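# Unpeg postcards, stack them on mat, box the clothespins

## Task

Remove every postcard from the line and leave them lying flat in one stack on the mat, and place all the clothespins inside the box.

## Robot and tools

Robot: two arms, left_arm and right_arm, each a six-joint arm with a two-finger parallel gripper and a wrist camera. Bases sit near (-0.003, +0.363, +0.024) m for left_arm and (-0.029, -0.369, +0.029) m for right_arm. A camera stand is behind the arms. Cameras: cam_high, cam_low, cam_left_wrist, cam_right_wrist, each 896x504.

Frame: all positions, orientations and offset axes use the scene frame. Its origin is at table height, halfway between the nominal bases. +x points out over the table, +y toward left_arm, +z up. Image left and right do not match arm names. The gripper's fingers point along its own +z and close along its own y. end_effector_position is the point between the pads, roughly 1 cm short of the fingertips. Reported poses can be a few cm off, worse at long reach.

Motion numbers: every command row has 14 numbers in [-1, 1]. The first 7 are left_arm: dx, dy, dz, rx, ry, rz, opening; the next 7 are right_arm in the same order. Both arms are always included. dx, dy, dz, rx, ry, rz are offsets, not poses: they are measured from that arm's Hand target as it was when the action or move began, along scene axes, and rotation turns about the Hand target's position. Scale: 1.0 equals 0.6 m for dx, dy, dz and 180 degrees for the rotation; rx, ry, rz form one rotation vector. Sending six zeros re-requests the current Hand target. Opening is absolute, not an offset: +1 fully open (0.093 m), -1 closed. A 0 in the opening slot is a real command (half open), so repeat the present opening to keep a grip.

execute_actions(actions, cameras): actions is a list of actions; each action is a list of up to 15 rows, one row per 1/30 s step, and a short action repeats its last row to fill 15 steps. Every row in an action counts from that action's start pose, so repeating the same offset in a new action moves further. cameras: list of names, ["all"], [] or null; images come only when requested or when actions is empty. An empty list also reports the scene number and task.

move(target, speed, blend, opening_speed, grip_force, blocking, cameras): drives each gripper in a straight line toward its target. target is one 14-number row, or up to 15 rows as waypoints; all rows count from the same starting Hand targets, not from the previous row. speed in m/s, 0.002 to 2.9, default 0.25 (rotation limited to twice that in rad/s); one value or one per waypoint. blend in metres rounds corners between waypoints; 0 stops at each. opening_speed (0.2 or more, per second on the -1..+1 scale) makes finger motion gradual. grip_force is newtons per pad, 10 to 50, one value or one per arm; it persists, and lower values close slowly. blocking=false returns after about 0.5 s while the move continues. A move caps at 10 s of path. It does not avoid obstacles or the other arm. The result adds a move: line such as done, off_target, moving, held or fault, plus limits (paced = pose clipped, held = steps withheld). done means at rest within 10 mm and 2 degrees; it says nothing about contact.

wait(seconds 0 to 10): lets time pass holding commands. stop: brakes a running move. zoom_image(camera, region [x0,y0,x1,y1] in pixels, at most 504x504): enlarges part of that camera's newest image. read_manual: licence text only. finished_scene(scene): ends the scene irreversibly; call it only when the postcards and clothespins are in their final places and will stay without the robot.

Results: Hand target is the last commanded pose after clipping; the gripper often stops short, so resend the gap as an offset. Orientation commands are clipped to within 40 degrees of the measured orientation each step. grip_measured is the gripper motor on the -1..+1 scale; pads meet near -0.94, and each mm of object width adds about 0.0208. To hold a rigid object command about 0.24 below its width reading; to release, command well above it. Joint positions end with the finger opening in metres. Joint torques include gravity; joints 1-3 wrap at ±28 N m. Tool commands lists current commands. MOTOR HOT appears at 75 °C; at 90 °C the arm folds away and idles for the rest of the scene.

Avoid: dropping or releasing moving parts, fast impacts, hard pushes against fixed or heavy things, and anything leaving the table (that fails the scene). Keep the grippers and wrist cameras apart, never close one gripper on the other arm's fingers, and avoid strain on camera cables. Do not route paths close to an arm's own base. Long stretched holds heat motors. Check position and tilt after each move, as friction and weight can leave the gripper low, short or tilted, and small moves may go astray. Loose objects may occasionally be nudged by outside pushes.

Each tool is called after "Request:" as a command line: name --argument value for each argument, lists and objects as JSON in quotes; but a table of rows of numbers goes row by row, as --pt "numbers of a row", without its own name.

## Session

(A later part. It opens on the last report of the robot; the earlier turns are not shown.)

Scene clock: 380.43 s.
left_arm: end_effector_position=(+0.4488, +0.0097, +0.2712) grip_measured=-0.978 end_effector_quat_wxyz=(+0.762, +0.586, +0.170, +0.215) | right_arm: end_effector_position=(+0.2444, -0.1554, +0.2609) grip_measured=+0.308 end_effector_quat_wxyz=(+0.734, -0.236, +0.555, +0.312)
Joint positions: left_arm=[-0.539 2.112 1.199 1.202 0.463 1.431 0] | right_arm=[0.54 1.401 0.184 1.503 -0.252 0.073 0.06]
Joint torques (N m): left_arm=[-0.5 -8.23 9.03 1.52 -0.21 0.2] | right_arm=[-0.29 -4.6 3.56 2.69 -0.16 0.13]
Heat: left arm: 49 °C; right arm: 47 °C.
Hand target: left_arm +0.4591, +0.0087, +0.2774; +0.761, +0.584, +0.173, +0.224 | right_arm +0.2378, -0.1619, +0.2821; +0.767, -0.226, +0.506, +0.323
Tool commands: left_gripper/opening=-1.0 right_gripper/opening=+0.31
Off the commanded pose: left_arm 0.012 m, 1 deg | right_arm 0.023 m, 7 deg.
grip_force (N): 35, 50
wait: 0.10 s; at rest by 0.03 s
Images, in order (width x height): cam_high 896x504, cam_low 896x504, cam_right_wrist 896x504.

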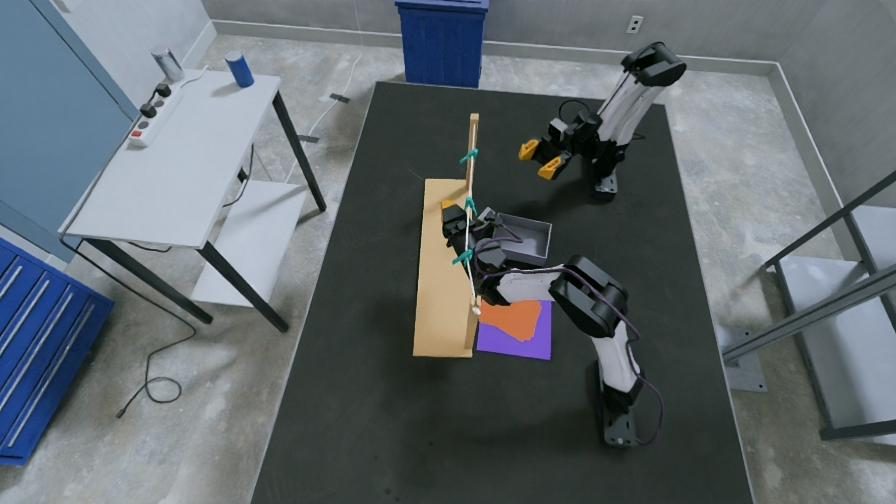

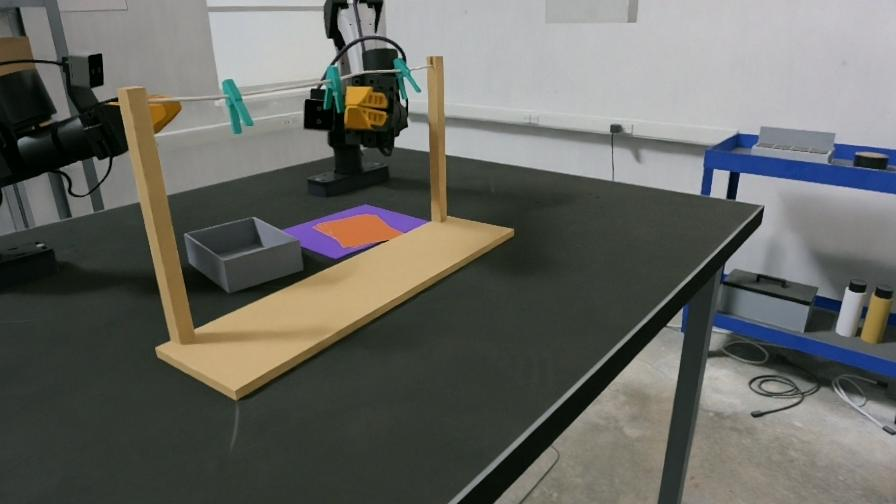

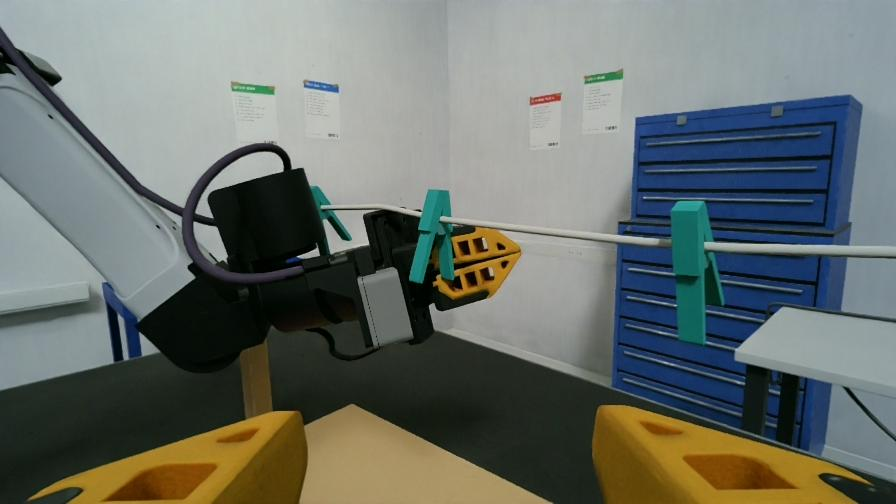

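Request:
move --pt "0 0.0 -0.02 0 0 0 -1 0 0 0 0 0 0 0.31" --pt "0 0.014 -0.02 0 0 0 -1 0 0 0 0 0 0 0.31" --speed 0.08 --cameras '["cam_right_wrist","cam_high"]'

Request:
zoom_image --camera "cam_right_wrist" --region '[300, 170, 550, 370]'

Request:
zoom_image --camera "cam_high" --region '[420, 150, 560, 300]'

Scene clock: 382.20 s.
left_arm: end_effector_position=(+0.4534, +0.0100, +0.2560) grip_measured=-0.978 end_effector_quat_wxyz=(+0.756, +0.593, +0.179, +0.211) | right_arm: end_effector_position=(+0.2444, -0.1554, +0.2609) grip_measured=+0.308 end_effector_quat_wxyz=(+0.734, -0.236, +0.555, +0.312)
Joint positions: left_arm=[-0.534 2.139 1.199 1.202 0.463 1.431 0] | right_arm=[0.54 1.401 0.184 1.503 -0.252 0.073 0.06]
Joint torques (N m): left_arm=[0.4 -9.25 6.56 2.01 -0.01 0.12] | right_arm=[-0.32 -4.6 3.6 2.7 -0.14 0.13]
Heat: left arm: 49 °C; right arm: 47 °C.
Hand target: left_arm +0.4591, +0.0171, +0.2654; +0.761, +0.584, +0.173, +0.224 | right_arm +0.2378, -0.1619, +0.2821; +0.767, -0.226, +0.506, +0.323
Off the commanded pose: left_arm 0.013 m, 2 deg | right_arm 0.023 m, 7 deg.
joint sent to its limit (right arm) — joint 4 (wrist pitch), upper limit. The joint targets are off in position and orientation.
grip_force (N): 35, 50
move: off_target (left_arm, right_arm)
Images, in order (width x height): cam_high 896x504, cam_right_wrist 896x504.

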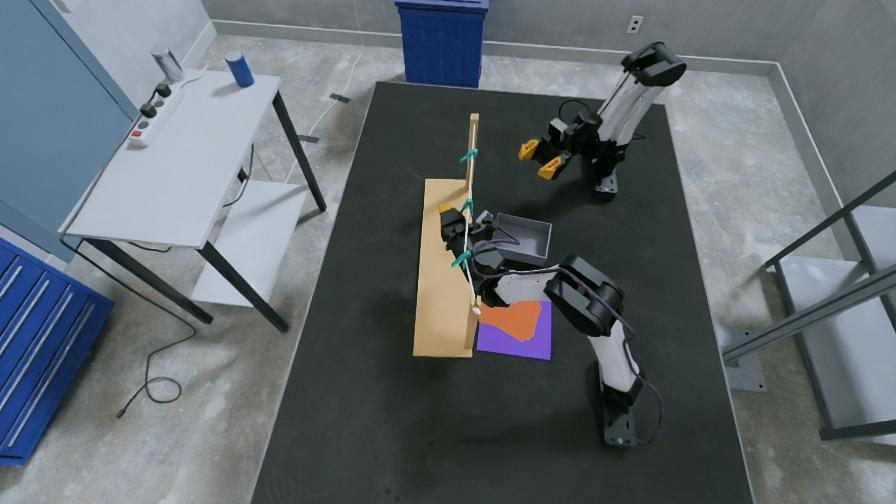

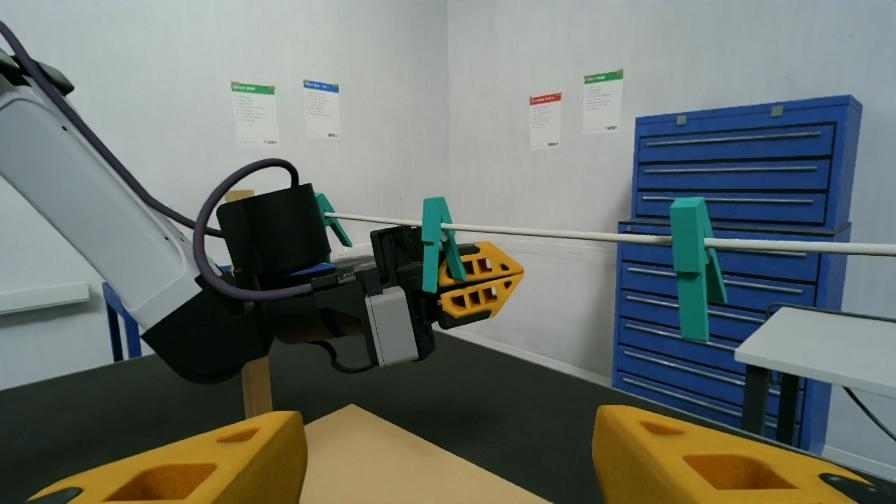

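Scaled by 2.016 from the camera's 896x504 image, which has a finer 1280x720 frame.

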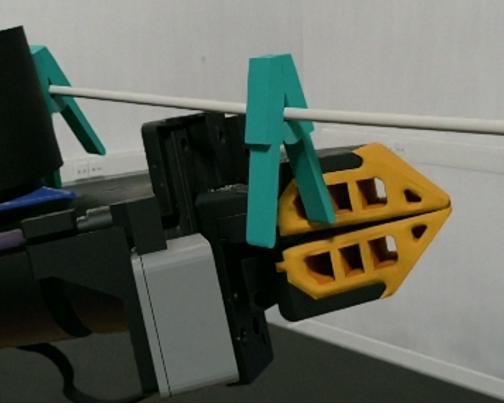

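Scaled by 3.360 from the camera's 896x504 image, which has a finer 1280x720 frame.

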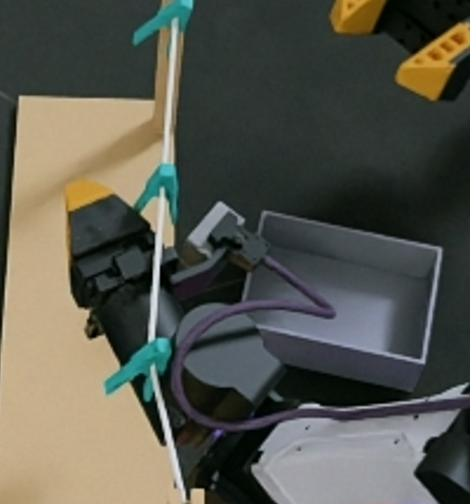

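Request:
move --pt "-0.04 0.012 -0.008 0 0 0 -1 0 0 0 0 0 0 0.31" --speed 0.08 --cameras '["cam_right_wrist","cam_high"]'

Request:
zoom_image --camera "cam_right_wrist" --region '[300, 170, 550, 370]'

Request:
zoom_image --camera "cam_high" --region '[420, 150, 560, 300]'

Scene clock: 383.73 s.
left_arm: end_effector_position=(+0.4423, +0.0165, +0.2208) grip_measured=-0.978 end_effector_quat_wxyz=(+0.735, +0.618, +0.203, +0.192) | right_arm: end_effector_position=(+0.2444, -0.1554, +0.2609) grip_measured=+0.308 end_effector_quat_wxyz=(+0.734, -0.236, +0.555, +0.312)
Joint positions: left_arm=[-0.534 2.131 1.101 1.203 0.463 1.431 0] | right_arm=[0.54 1.401 0.184 1.503 -0.252 0.073 0.06]
Joint torques (N m): left_arm=[-0.68 -12.83 4.31 2.64 -0.13 0.19] | right_arm=[-0.28 -4.6 3.56 2.69 -0.15 0.13]
Heat: left arm: 49 °C; right arm: 48 °C.
Hand target: left_arm +0.4351, +0.0243, +0.2606; +0.761, +0.584, +0.173, +0.224 | right_arm +0.2378, -0.1619, +0.2821; +0.767, -0.226, +0.506, +0.323
Off the commanded pose: left_arm 0.041 m, 7 deg | right_arm 0.023 m, 7 deg.
joint sent to its limit (right arm) — joint 4 (wrist pitch), upper limit. The joint targets are off in position and orientation.
grip_force (N): 35, 50
move: off_target (left_arm, right_arm)
Images, in order (width x height): cam_high 896x504, cam_right_wrist 896x504.

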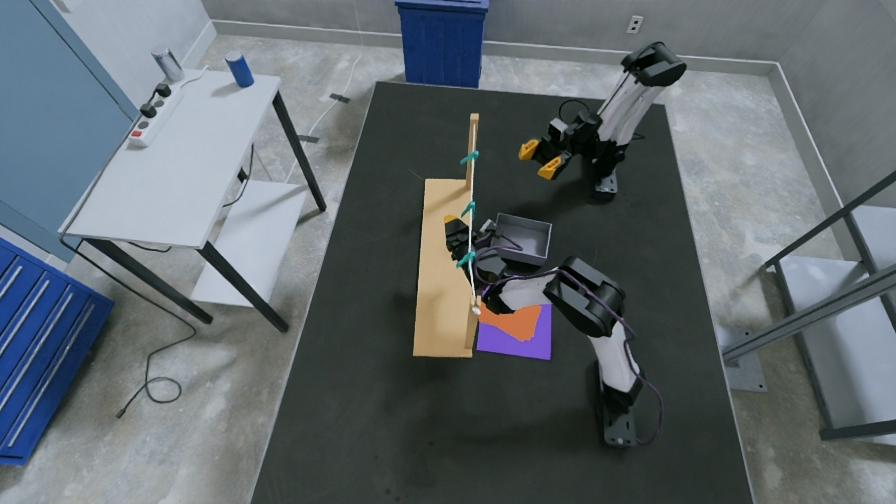

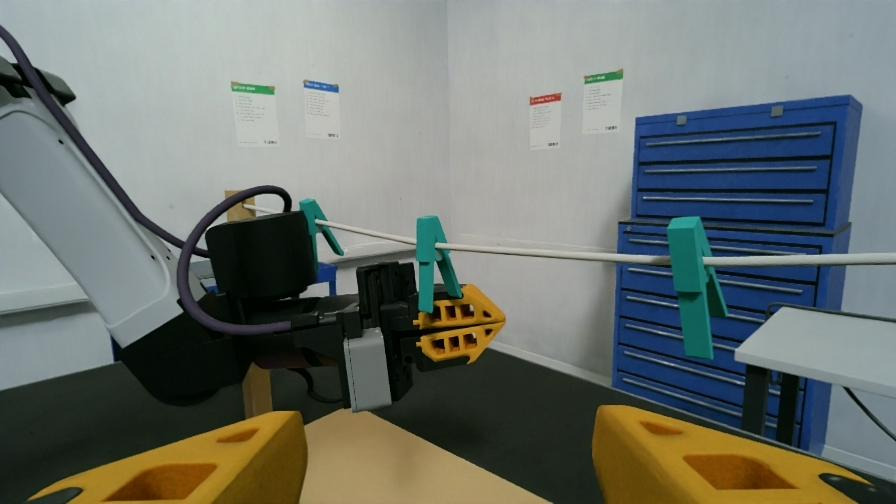

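Scaled by 2.016 from the camera's 896x504 image, which has a finer 1280x720 frame.

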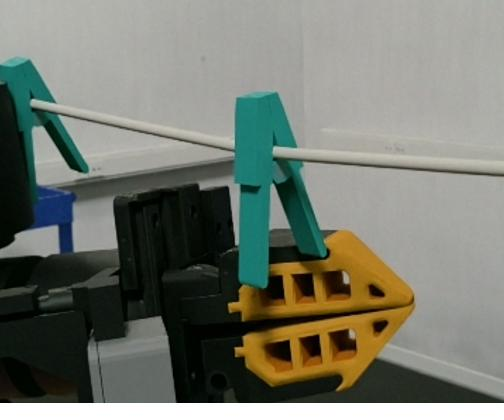

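Scaled by 3.360 from the camera's 896x504 image, which has a finer 1280x720 frame.

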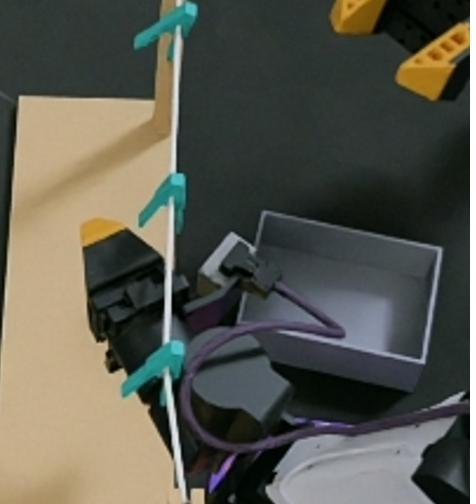

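Request:
move --pt "-0.005 0.02 0.025 0 0 0 -1 0 0 0 0 0 0 0.31" --pt "-0.06 0.02 0.025 0 0 0 -1 0 0 0 0 0 0 0.31" --speed 0.06 --cameras '["cam_right_wrist","cam_high"]'

Request:
zoom_image --camera "cam_right_wrist" --region '[300, 170, 550, 370]'

Request:
zoom_image --camera "cam_high" --region '[420, 150, 560, 300]'

Scene clock: 386.43 s.
left_arm: end_effector_position=(+0.4075, +0.0291, +0.2392) grip_measured=-0.978 end_effector_quat_wxyz=(+0.734, +0.617, +0.204, +0.194) | right_arm: end_effector_position=(+0.2444, -0.1554, +0.2609) grip_measured=+0.308 end_effector_quat_wxyz=(+0.734, -0.236, +0.555, +0.312)
Joint positions: left_arm=[-0.554 1.977 0.943 1.205 0.438 1.437 0] | right_arm=[0.54 1.401 0.184 1.503 -0.252 0.073 0.06]
Joint torques (N m): left_arm=[-0.73 -11.47 4.25 2.69 -0.14 0.18] | right_arm=[-0.29 -4.57 3.58 2.69 -0.16 0.14]
Heat: left arm: 49 °C; right arm: 48 °C.
Hand target: left_arm +0.3991, +0.0363, +0.2756; +0.761, +0.584, +0.173, +0.224 | right_arm +0.2378, -0.1619, +0.2821; +0.767, -0.226, +0.506, +0.323
Off the commanded pose: left_arm 0.038 m, 7 deg | right_arm 0.023 m, 7 deg.
joint sent to its limit (right arm) — joint 4 (wrist pitch), upper limit. The joint targets are off in position and orientation.
grip_force (N): 35, 50
move: off_target (left_arm, right_arm)
Images, in order (width x height): cam_high 896x504, cam_right_wrist 896x504.

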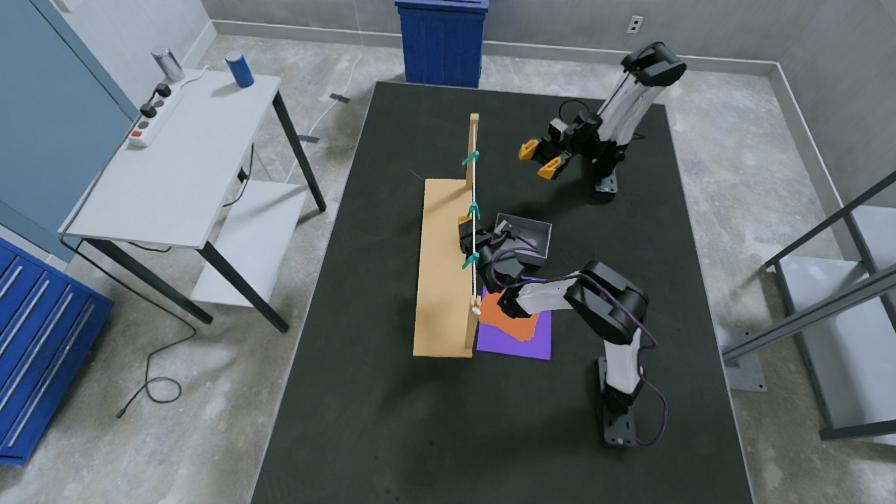

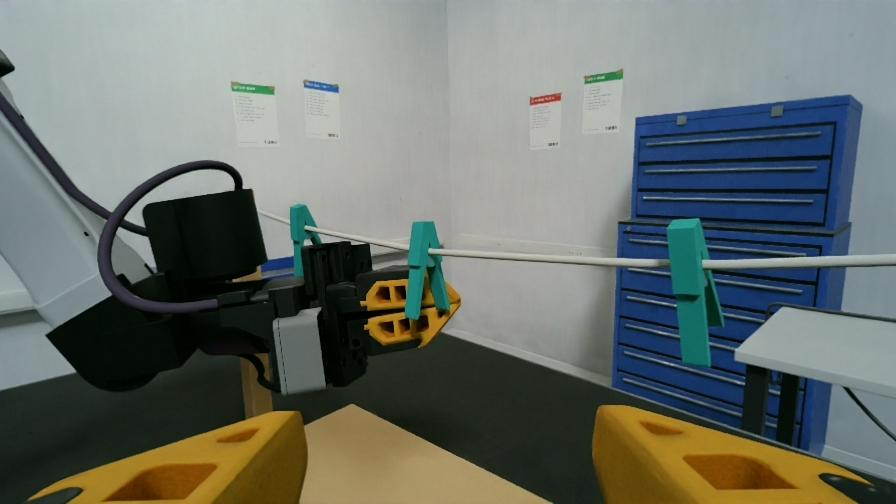

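Scaled by 2.016 from the camera's 896x504 image, which has a finer 1280x720 frame.

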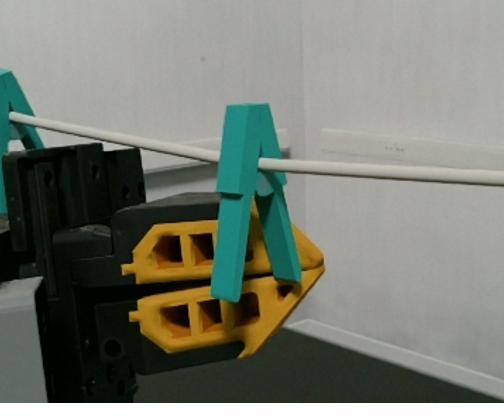

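Scaled by 3.360 from the camera's 896x504 image, which has a finer 1280x720 frame.

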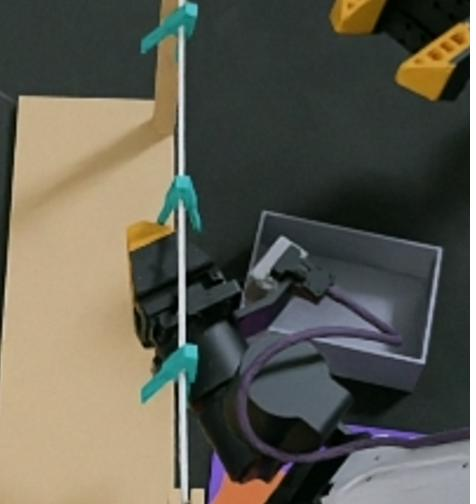

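Request:
move --pt "-0.042 0.0 0.02 0 0 0 -1 0 0 0 0 0 0 0.31" --pt "-0.052 0.0 0.05 0 0 0 -1 0 0 0 0 0 0 0.31" --speed 0.06 --cameras '["cam_right_wrist","cam_high"]'

Request:
zoom_image --camera "cam_right_wrist" --region '[300, 170, 550, 370]'

Request:
zoom_image --camera "cam_high" --region '[420, 150, 560, 300]'

Scene clock: 388.57 s.
left_arm: end_effector_position=(+0.3738, +0.0353, +0.2929) grip_measured=-0.978 end_effector_quat_wxyz=(+0.758, +0.589, +0.178, +0.217) | right_arm: end_effector_position=(+0.2444, -0.1554, +0.2609) grip_measured=+0.308 end_effector_quat_wxyz=(+0.734, -0.236, +0.555, +0.312)
Joint positions: left_arm=[-0.591 1.803 0.864 1.205 0.4 1.451 0] | right_arm=[0.54 1.401 0.184 1.503 -0.252 0.073 0.06]
Joint torques (N m): left_arm=[-0.94 -9.85 5.16 1.72 -0.18 0.2] | right_arm=[-0.28 -4.55 3.59 2.68 -0.17 0.13]
Heat: left arm: 49 °C; right arm: 48 °C.
Hand target: left_arm +0.3679, +0.0363, +0.3056; +0.761, +0.584, +0.173, +0.224 | right_arm +0.2378, -0.1619, +0.2821; +0.767, -0.226, +0.506, +0.323
Off the commanded pose: left_arm 0.014 m, 1 deg | right_arm 0.023 m, 7 deg.
joint sent to its limit (right arm) — joint 4 (wrist pitch), upper limit. The joint targets are off in position and orientation.
grip_force (N): 35, 50
move: off_target (left_arm, right_arm)
Images, in order (width x height): cam_high 896x504, cam_right_wrist 896x504.

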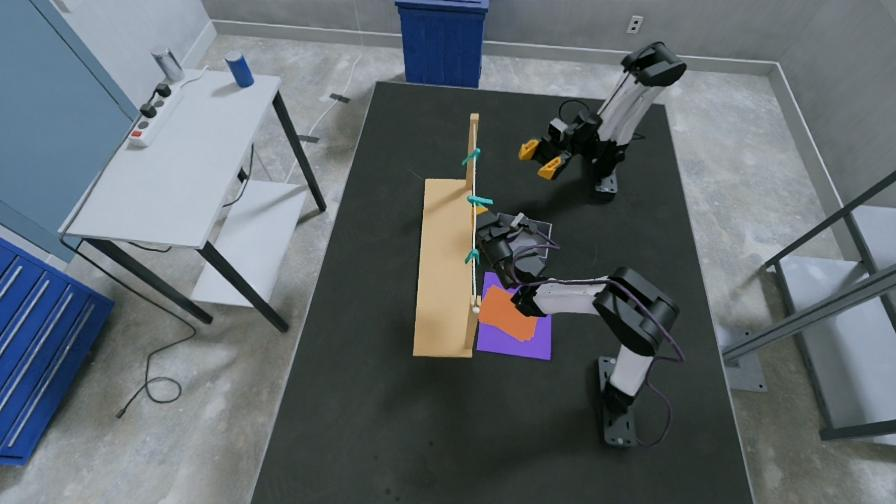

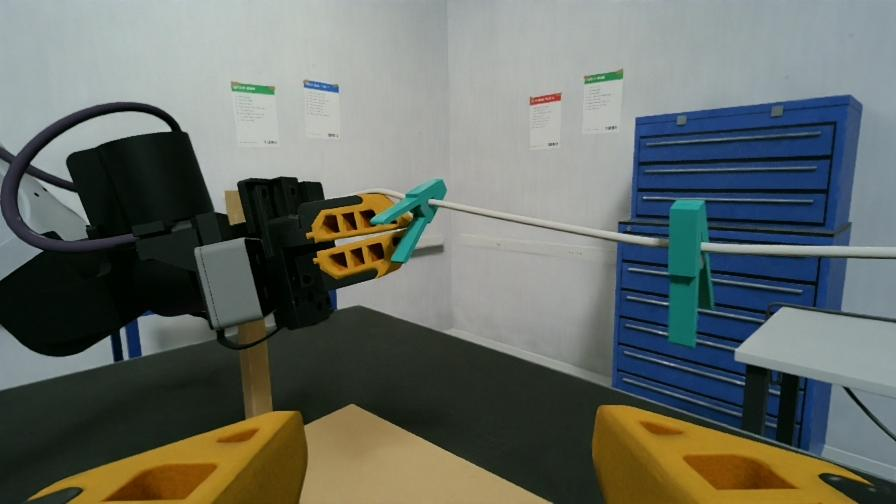

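Scaled by 2.016 from the camera's 896x504 image, which has a finer 1280x720 frame.

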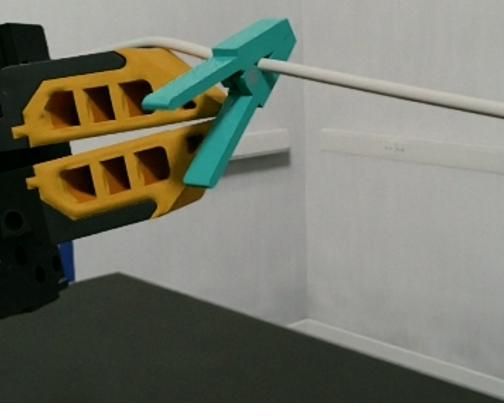

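Scaled by 3.360 from the camera's 896x504 image, which has a finer 1280x720 frame.

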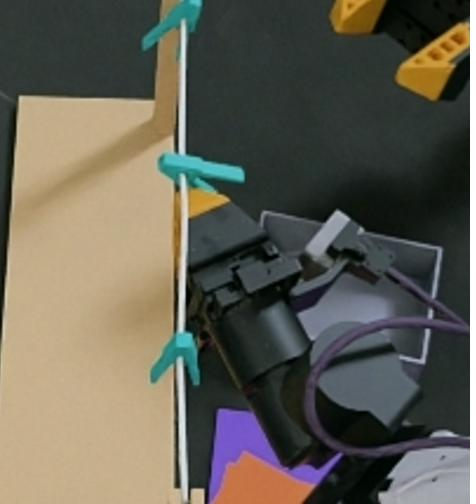

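Request:
move --pt "-0.005 0.053 -0.055 0 0 0 -1 0 0 0 0 0 0 0.31" --pt "0.12 0.053 -0.055 0 0 0 -1 0 0 0 0 0 0 0.31" --pt "0.14 -0.024 -0.055 0 0 0 -1 0 0 0 0 0 0 0.31" --pt "0.12 -0.024 -0.055 0 0 0 -1 0 0 0 0 0 0 0.31" --speed 0.08 --cameras '["cam_right_wrist","cam_high"]'

Request:
zoom_image --camera "cam_right_wrist" --region '[300, 170, 550, 370]'

Request:
zoom_image --camera "cam_high" --region '[420, 150, 560, 300]'

Scene clock: 393.57 s.
left_arm: end_effector_position=(+0.4439, +0.0247, +0.2668) grip_measured=-0.978 end_effector_quat_wxyz=(+0.761, +0.585, +0.175, +0.221) | right_arm: end_effector_position=(+0.2444, -0.1554, +0.2609) grip_measured=+0.308 end_effector_quat_wxyz=(+0.734, -0.236, +0.555, +0.312)
Joint positions: left_arm=[-0.519 2.084 1.13 1.243 0.467 1.429 0] | right_arm=[0.54 1.401 0.184 1.503 -0.252 0.073 0.06]
Joint torques (N m): left_arm=[-0.92 -10.37 4.9 1.71 -0.21 0.2] | right_arm=[-0.35 -4.62 3.59 2.71 -0.17 0.14]
Heat: left arm: 49 °C; right arm: 48 °C.
Hand target: left_arm +0.4399, +0.0219, +0.2726; +0.761, +0.584, +0.173, +0.224 | right_arm +0.2378, -0.1619, +0.2821; +0.767, -0.226, +0.506, +0.323
Off the commanded pose: left_arm 0.008 m, 1 deg | right_arm 0.023 m, 7 deg.
joint sent to its limit (right arm) — joint 4 (wrist pitch), upper limit. The joint targets are off in position and orientation.
grip_force (N): 35, 50
move: off_target (right_arm)
Images, in order (width x height): cam_high 896x504, cam_right_wrist 896x504.

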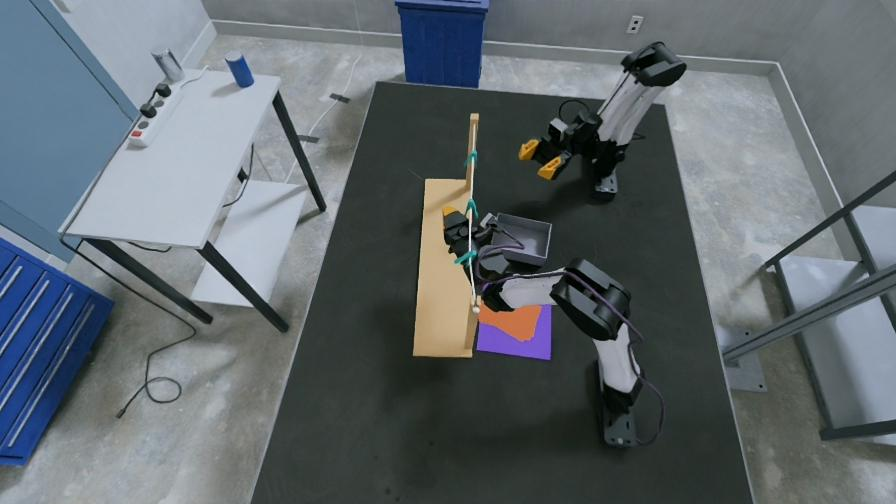

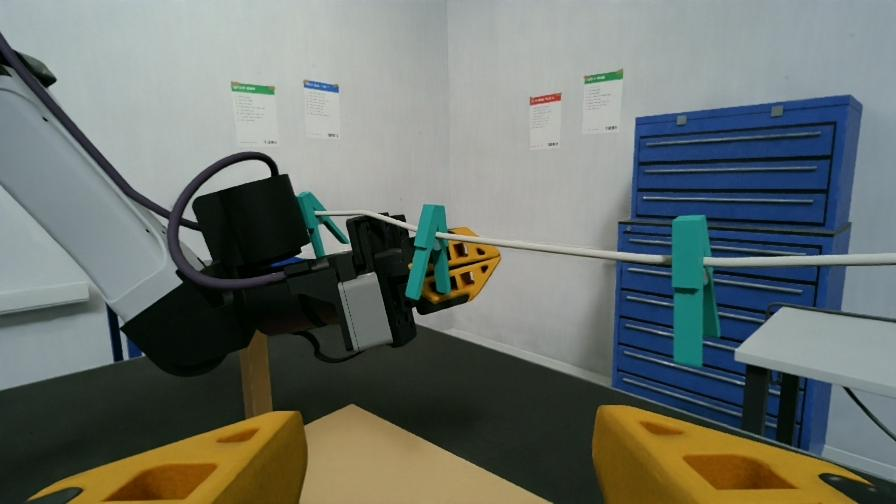

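Scaled by 2.016 from the camera's 896x504 image, which has a finer 1280x720 frame.

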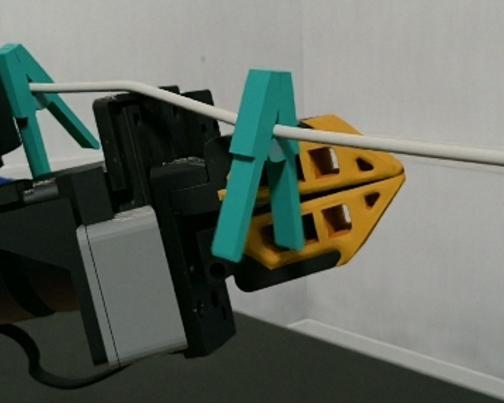

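Scaled by 3.360 from the camera's 896x504 image, which has a finer 1280x720 frame.

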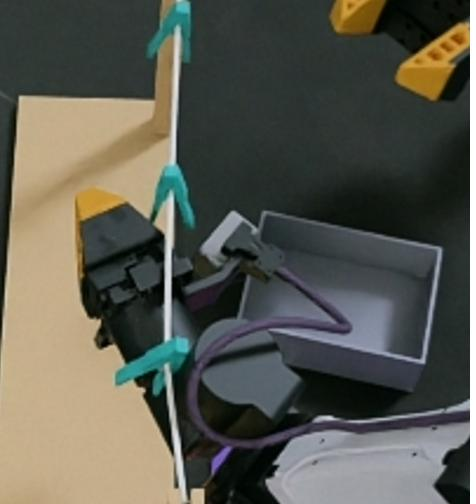

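Request:
move --pt "0 -0.012 -0.02 0 0 0 -1 0 0 0 0 0 0 0.31" --pt "-0.06 -0.012 -0.012 0 0 0 -1 0 0 0 0 0 0 0.31" --speed 0.08 --cameras '["cam_right_wrist","cam_high"]'

Request:
zoom_image --camera "cam_right_wrist" --region '[300, 170, 550, 370]'

Request:
zoom_image --camera "cam_high" --region '[420, 150, 560, 300]'

Scene clock: 395.83 s.
left_arm: end_effector_position=(+0.4094, +0.0069, +0.2350) grip_measured=-0.978 end_effector_quat_wxyz=(+0.742, +0.611, +0.193, +0.199) | right_arm: end_effector_position=(+0.2444, -0.1554, +0.2609) grip_measured=+0.308 end_effector_quat_wxyz=(+0.734, -0.236, +0.555, +0.312)
Joint positions: left_arm=[-0.597 2.05 1.004 1.243 0.404 1.449 0] | right_arm=[0.54 1.401 0.184 1.503 -0.252 0.073 0.06]
Joint torques (N m): left_arm=[-0.57 -11.9 4.08 2.42 -0.14 0.19] | right_arm=[-0.28 -4.6 3.6 2.7 -0.17 0.14]
Heat: left arm: 49 °C; right arm: 48 °C.
Hand target: left_arm +0.4039, +0.0147, +0.2654; +0.761, +0.584, +0.173, +0.224 | right_arm +0.2378, -0.1619, +0.2821; +0.767, -0.226, +0.506, +0.323
Off the commanded pose: left_arm 0.032 m, 5 deg | right_arm 0.023 m, 7 deg.
joint sent to its limit (right arm) — joint 4 (wrist pitch), upper limit. The joint targets are off in position and orientation.
grip_force (N): 35, 50
move: off_target (left_arm, right_arm)
Images, in order (width x height): cam_high 896x504, cam_right_wrist 896x504.

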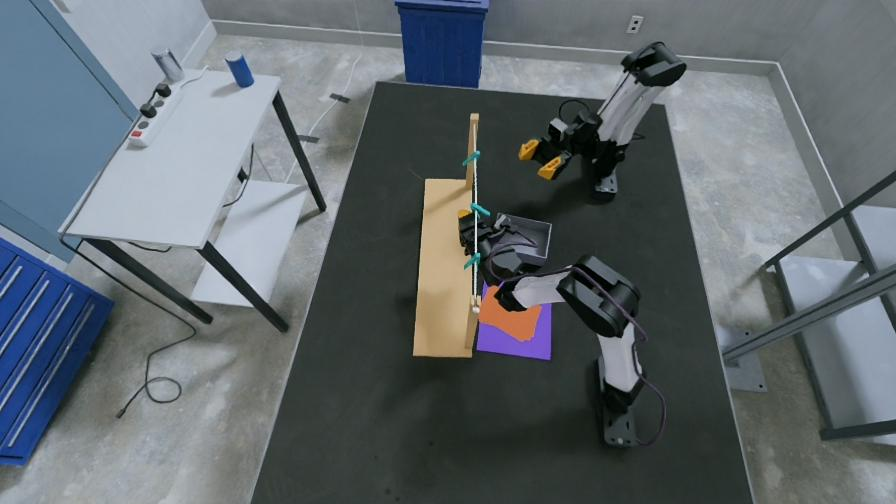

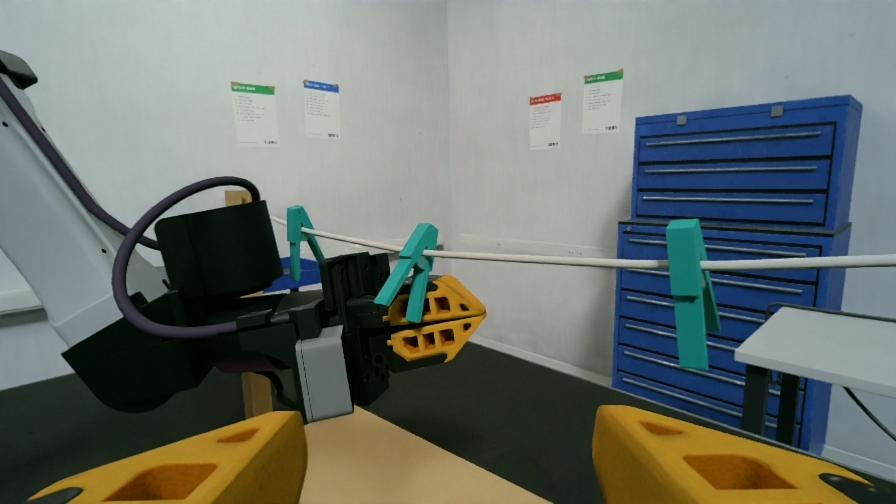

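Scaled by 2.016 from the camera's 896x504 image, which has a finer 1280x720 frame.

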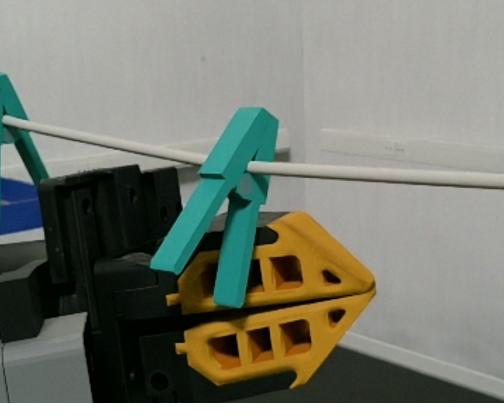

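Scaled by 3.360 from the camera's 896x504 image, which has a finer 1280x720 frame.

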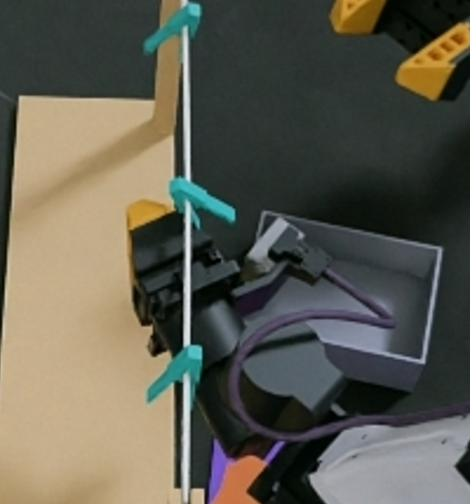

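Request:
move --pt "-0.043 0.012 0.035 0 0 0 -1 0 0 0 0 0 0 0.31" --speed 0.06 --cameras '["cam_right_wrist","cam_high"]'

Request:
zoom_image --camera "cam_right_wrist" --region '[300, 170, 550, 370]'

Request:
zoom_image --camera "cam_high" --region '[420, 150, 560, 300]'

Scene clock: 397.50 s.
left_arm: end_effector_position=(+0.3871, +0.0214, +0.2684) grip_measured=-0.978 end_effector_quat_wxyz=(+0.752, +0.595, +0.185, +0.215) | right_arm: end_effector_position=(+0.2444, -0.1554, +0.2609) grip_measured=+0.308 end_effector_quat_wxyz=(+0.734, -0.236, +0.555, +0.312)
Joint positions: left_arm=[-0.605 1.912 0.912 1.243 0.381 1.455 0] | right_arm=[0.54 1.401 0.184 1.503 -0.252 0.073 0.06]
Joint torques (N m): left_arm=[-0.94 -10.84 4.36 1.95 -0.16 0.18] | right_arm=[-0.29 -4.6 3.59 2.68 -0.15 0.14]
Heat: left arm: 49 °C; right arm: 48 °C.
Hand target: left_arm +0.3781, +0.0219, +0.2864; +0.761, +0.584, +0.173, +0.224 | right_arm +0.2378, -0.1619, +0.2821; +0.767, -0.226, +0.506, +0.323
Off the commanded pose: left_arm 0.020 m, 2 deg | right_arm 0.023 m, 7 deg.
joint sent to its limit (right arm) — joint 4 (wrist pitch), upper limit. The joint targets are off in position and orientation.
grip_force (N): 35, 50
move: off_target (left_arm, right_arm)
Images, in order (width x height): cam_high 896x504, cam_right_wrist 896x504.

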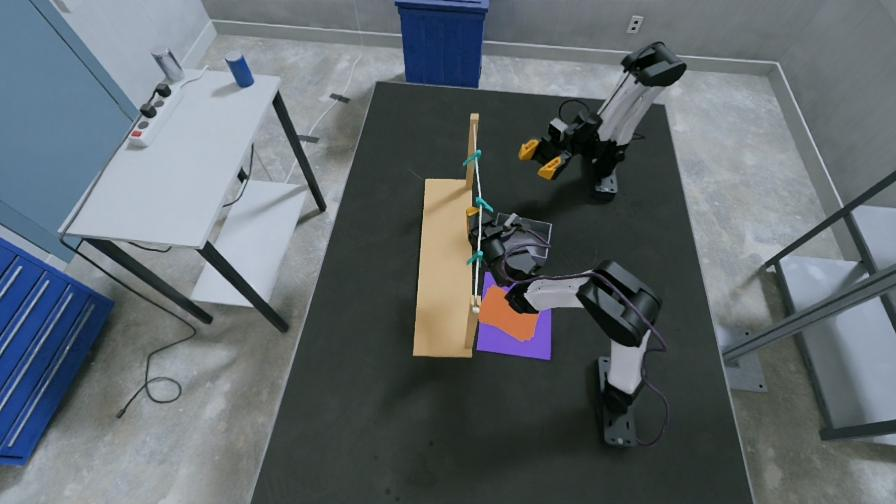

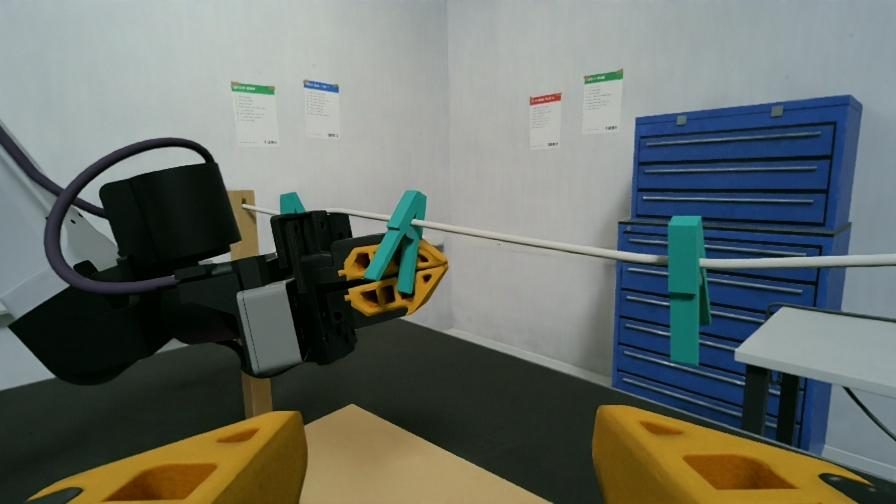

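Scaled by 2.016 from the camera's 896x504 image, which has a finer 1280x720 frame.

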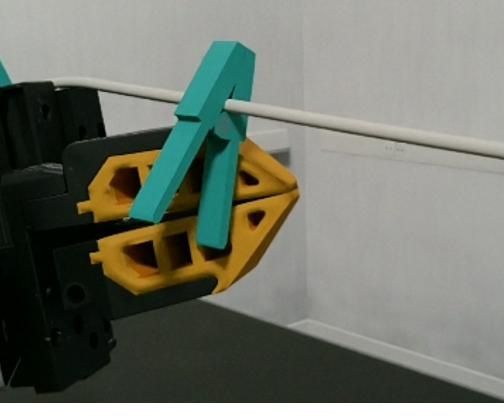

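Scaled by 3.360 from the camera's 896x504 image, which has a finer 1280x720 frame.

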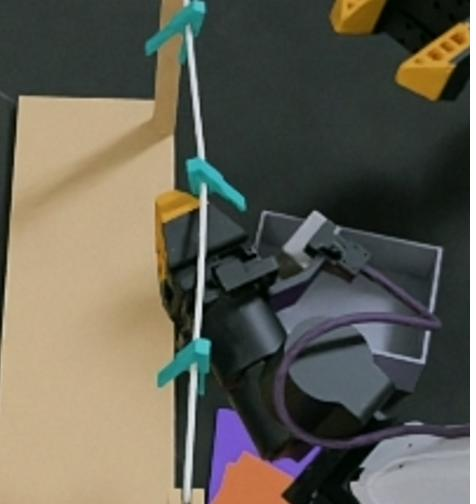

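Request:
move --pt "0 -0.005 -0.03 0 0 0 -1 0 0 0 0 0 0 0.31" --pt "-0.03 -0.012 -0.03 0 0 0 -1 0 0 0 0 0 0 0.31" --speed 0.06 --cameras '["cam_right_wrist","cam_high"]'

Request:
zoom_image --camera "cam_right_wrist" --region '[300, 170, 550, 370]'

Request:
zoom_image --camera "cam_high" --region '[420, 150, 560, 300]'

Scene clock: 399.63 s.
left_arm: end_effector_position=(+0.3663, +0.0088, +0.2412) grip_measured=-0.978 end_effector_quat_wxyz=(+0.736, +0.615, +0.199, +0.202) | right_arm: end_effector_position=(+0.2444, -0.1554, +0.2609) grip_measured=+0.308 end_effector_quat_wxyz=(+0.734, -0.236, +0.555, +0.312)
Joint positions: left_arm=[-0.666 1.912 0.843 1.243 0.324 1.471 0] | right_arm=[0.54 1.401 0.184 1.503 -0.252 0.073 0.06]
Joint torques (N m): left_arm=[-0.65 -9.11 4.21 2.77 -0.13 0.19] | right_arm=[-0.27 -4.6 3.56 2.69 -0.16 0.14]
Heat: left arm: 49 °C; right arm: 48 °C.
Hand target: left_arm +0.3601, +0.0147, +0.2684; +0.761, +0.584, +0.173, +0.224 | right_arm +0.2378, -0.1619, +0.2821; +0.767, -0.226, +0.506, +0.323
Off the commanded pose: left_arm 0.028 m, 6 deg | right_arm 0.023 m, 7 deg.
joint sent to its limit (right arm) — joint 4 (wrist pitch), upper limit. The joint targets are off in position and orientation.
grip_force (N): 35, 50
move: off_target (left_arm, right_arm)
Images, in order (width x height): cam_high 896x504, cam_right_wrist 896x504.

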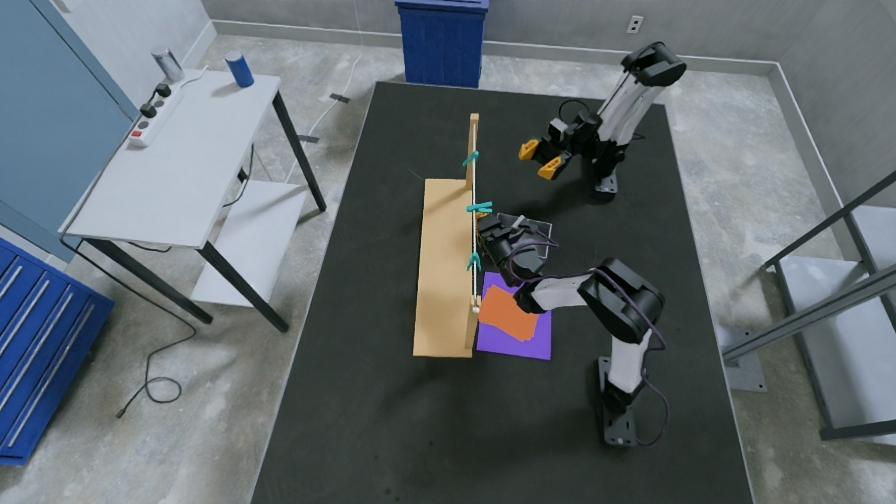

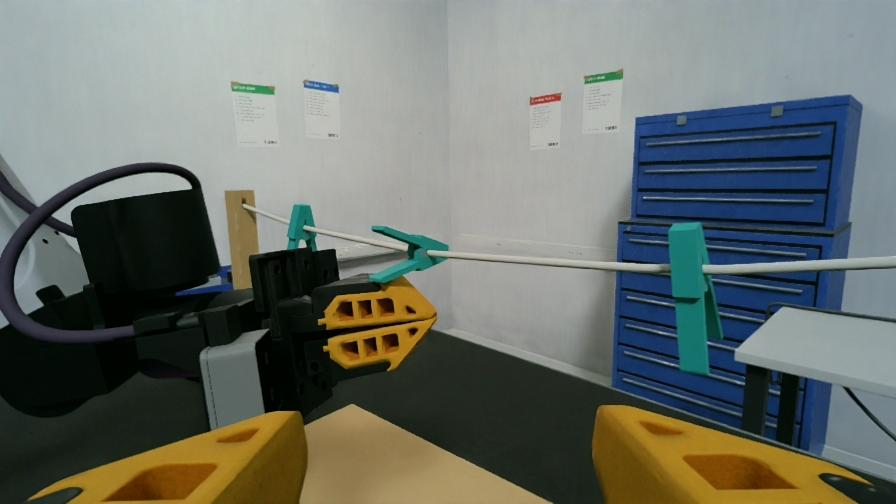

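Scaled by 2.016 from the camera's 896x504 image, which has a finer 1280x720 frame.

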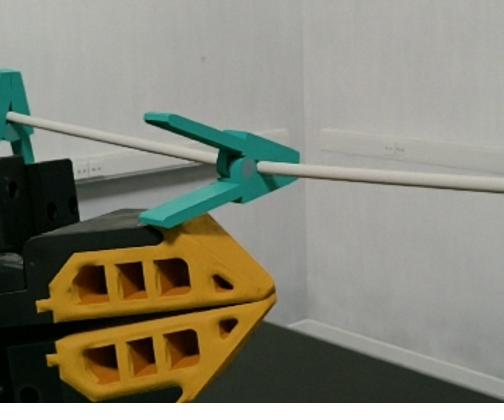

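Scaled by 3.360 from the camera's 896x504 image, which has a finer 1280x720 frame.

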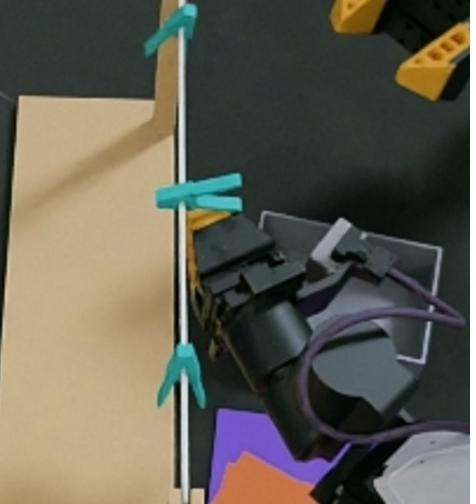

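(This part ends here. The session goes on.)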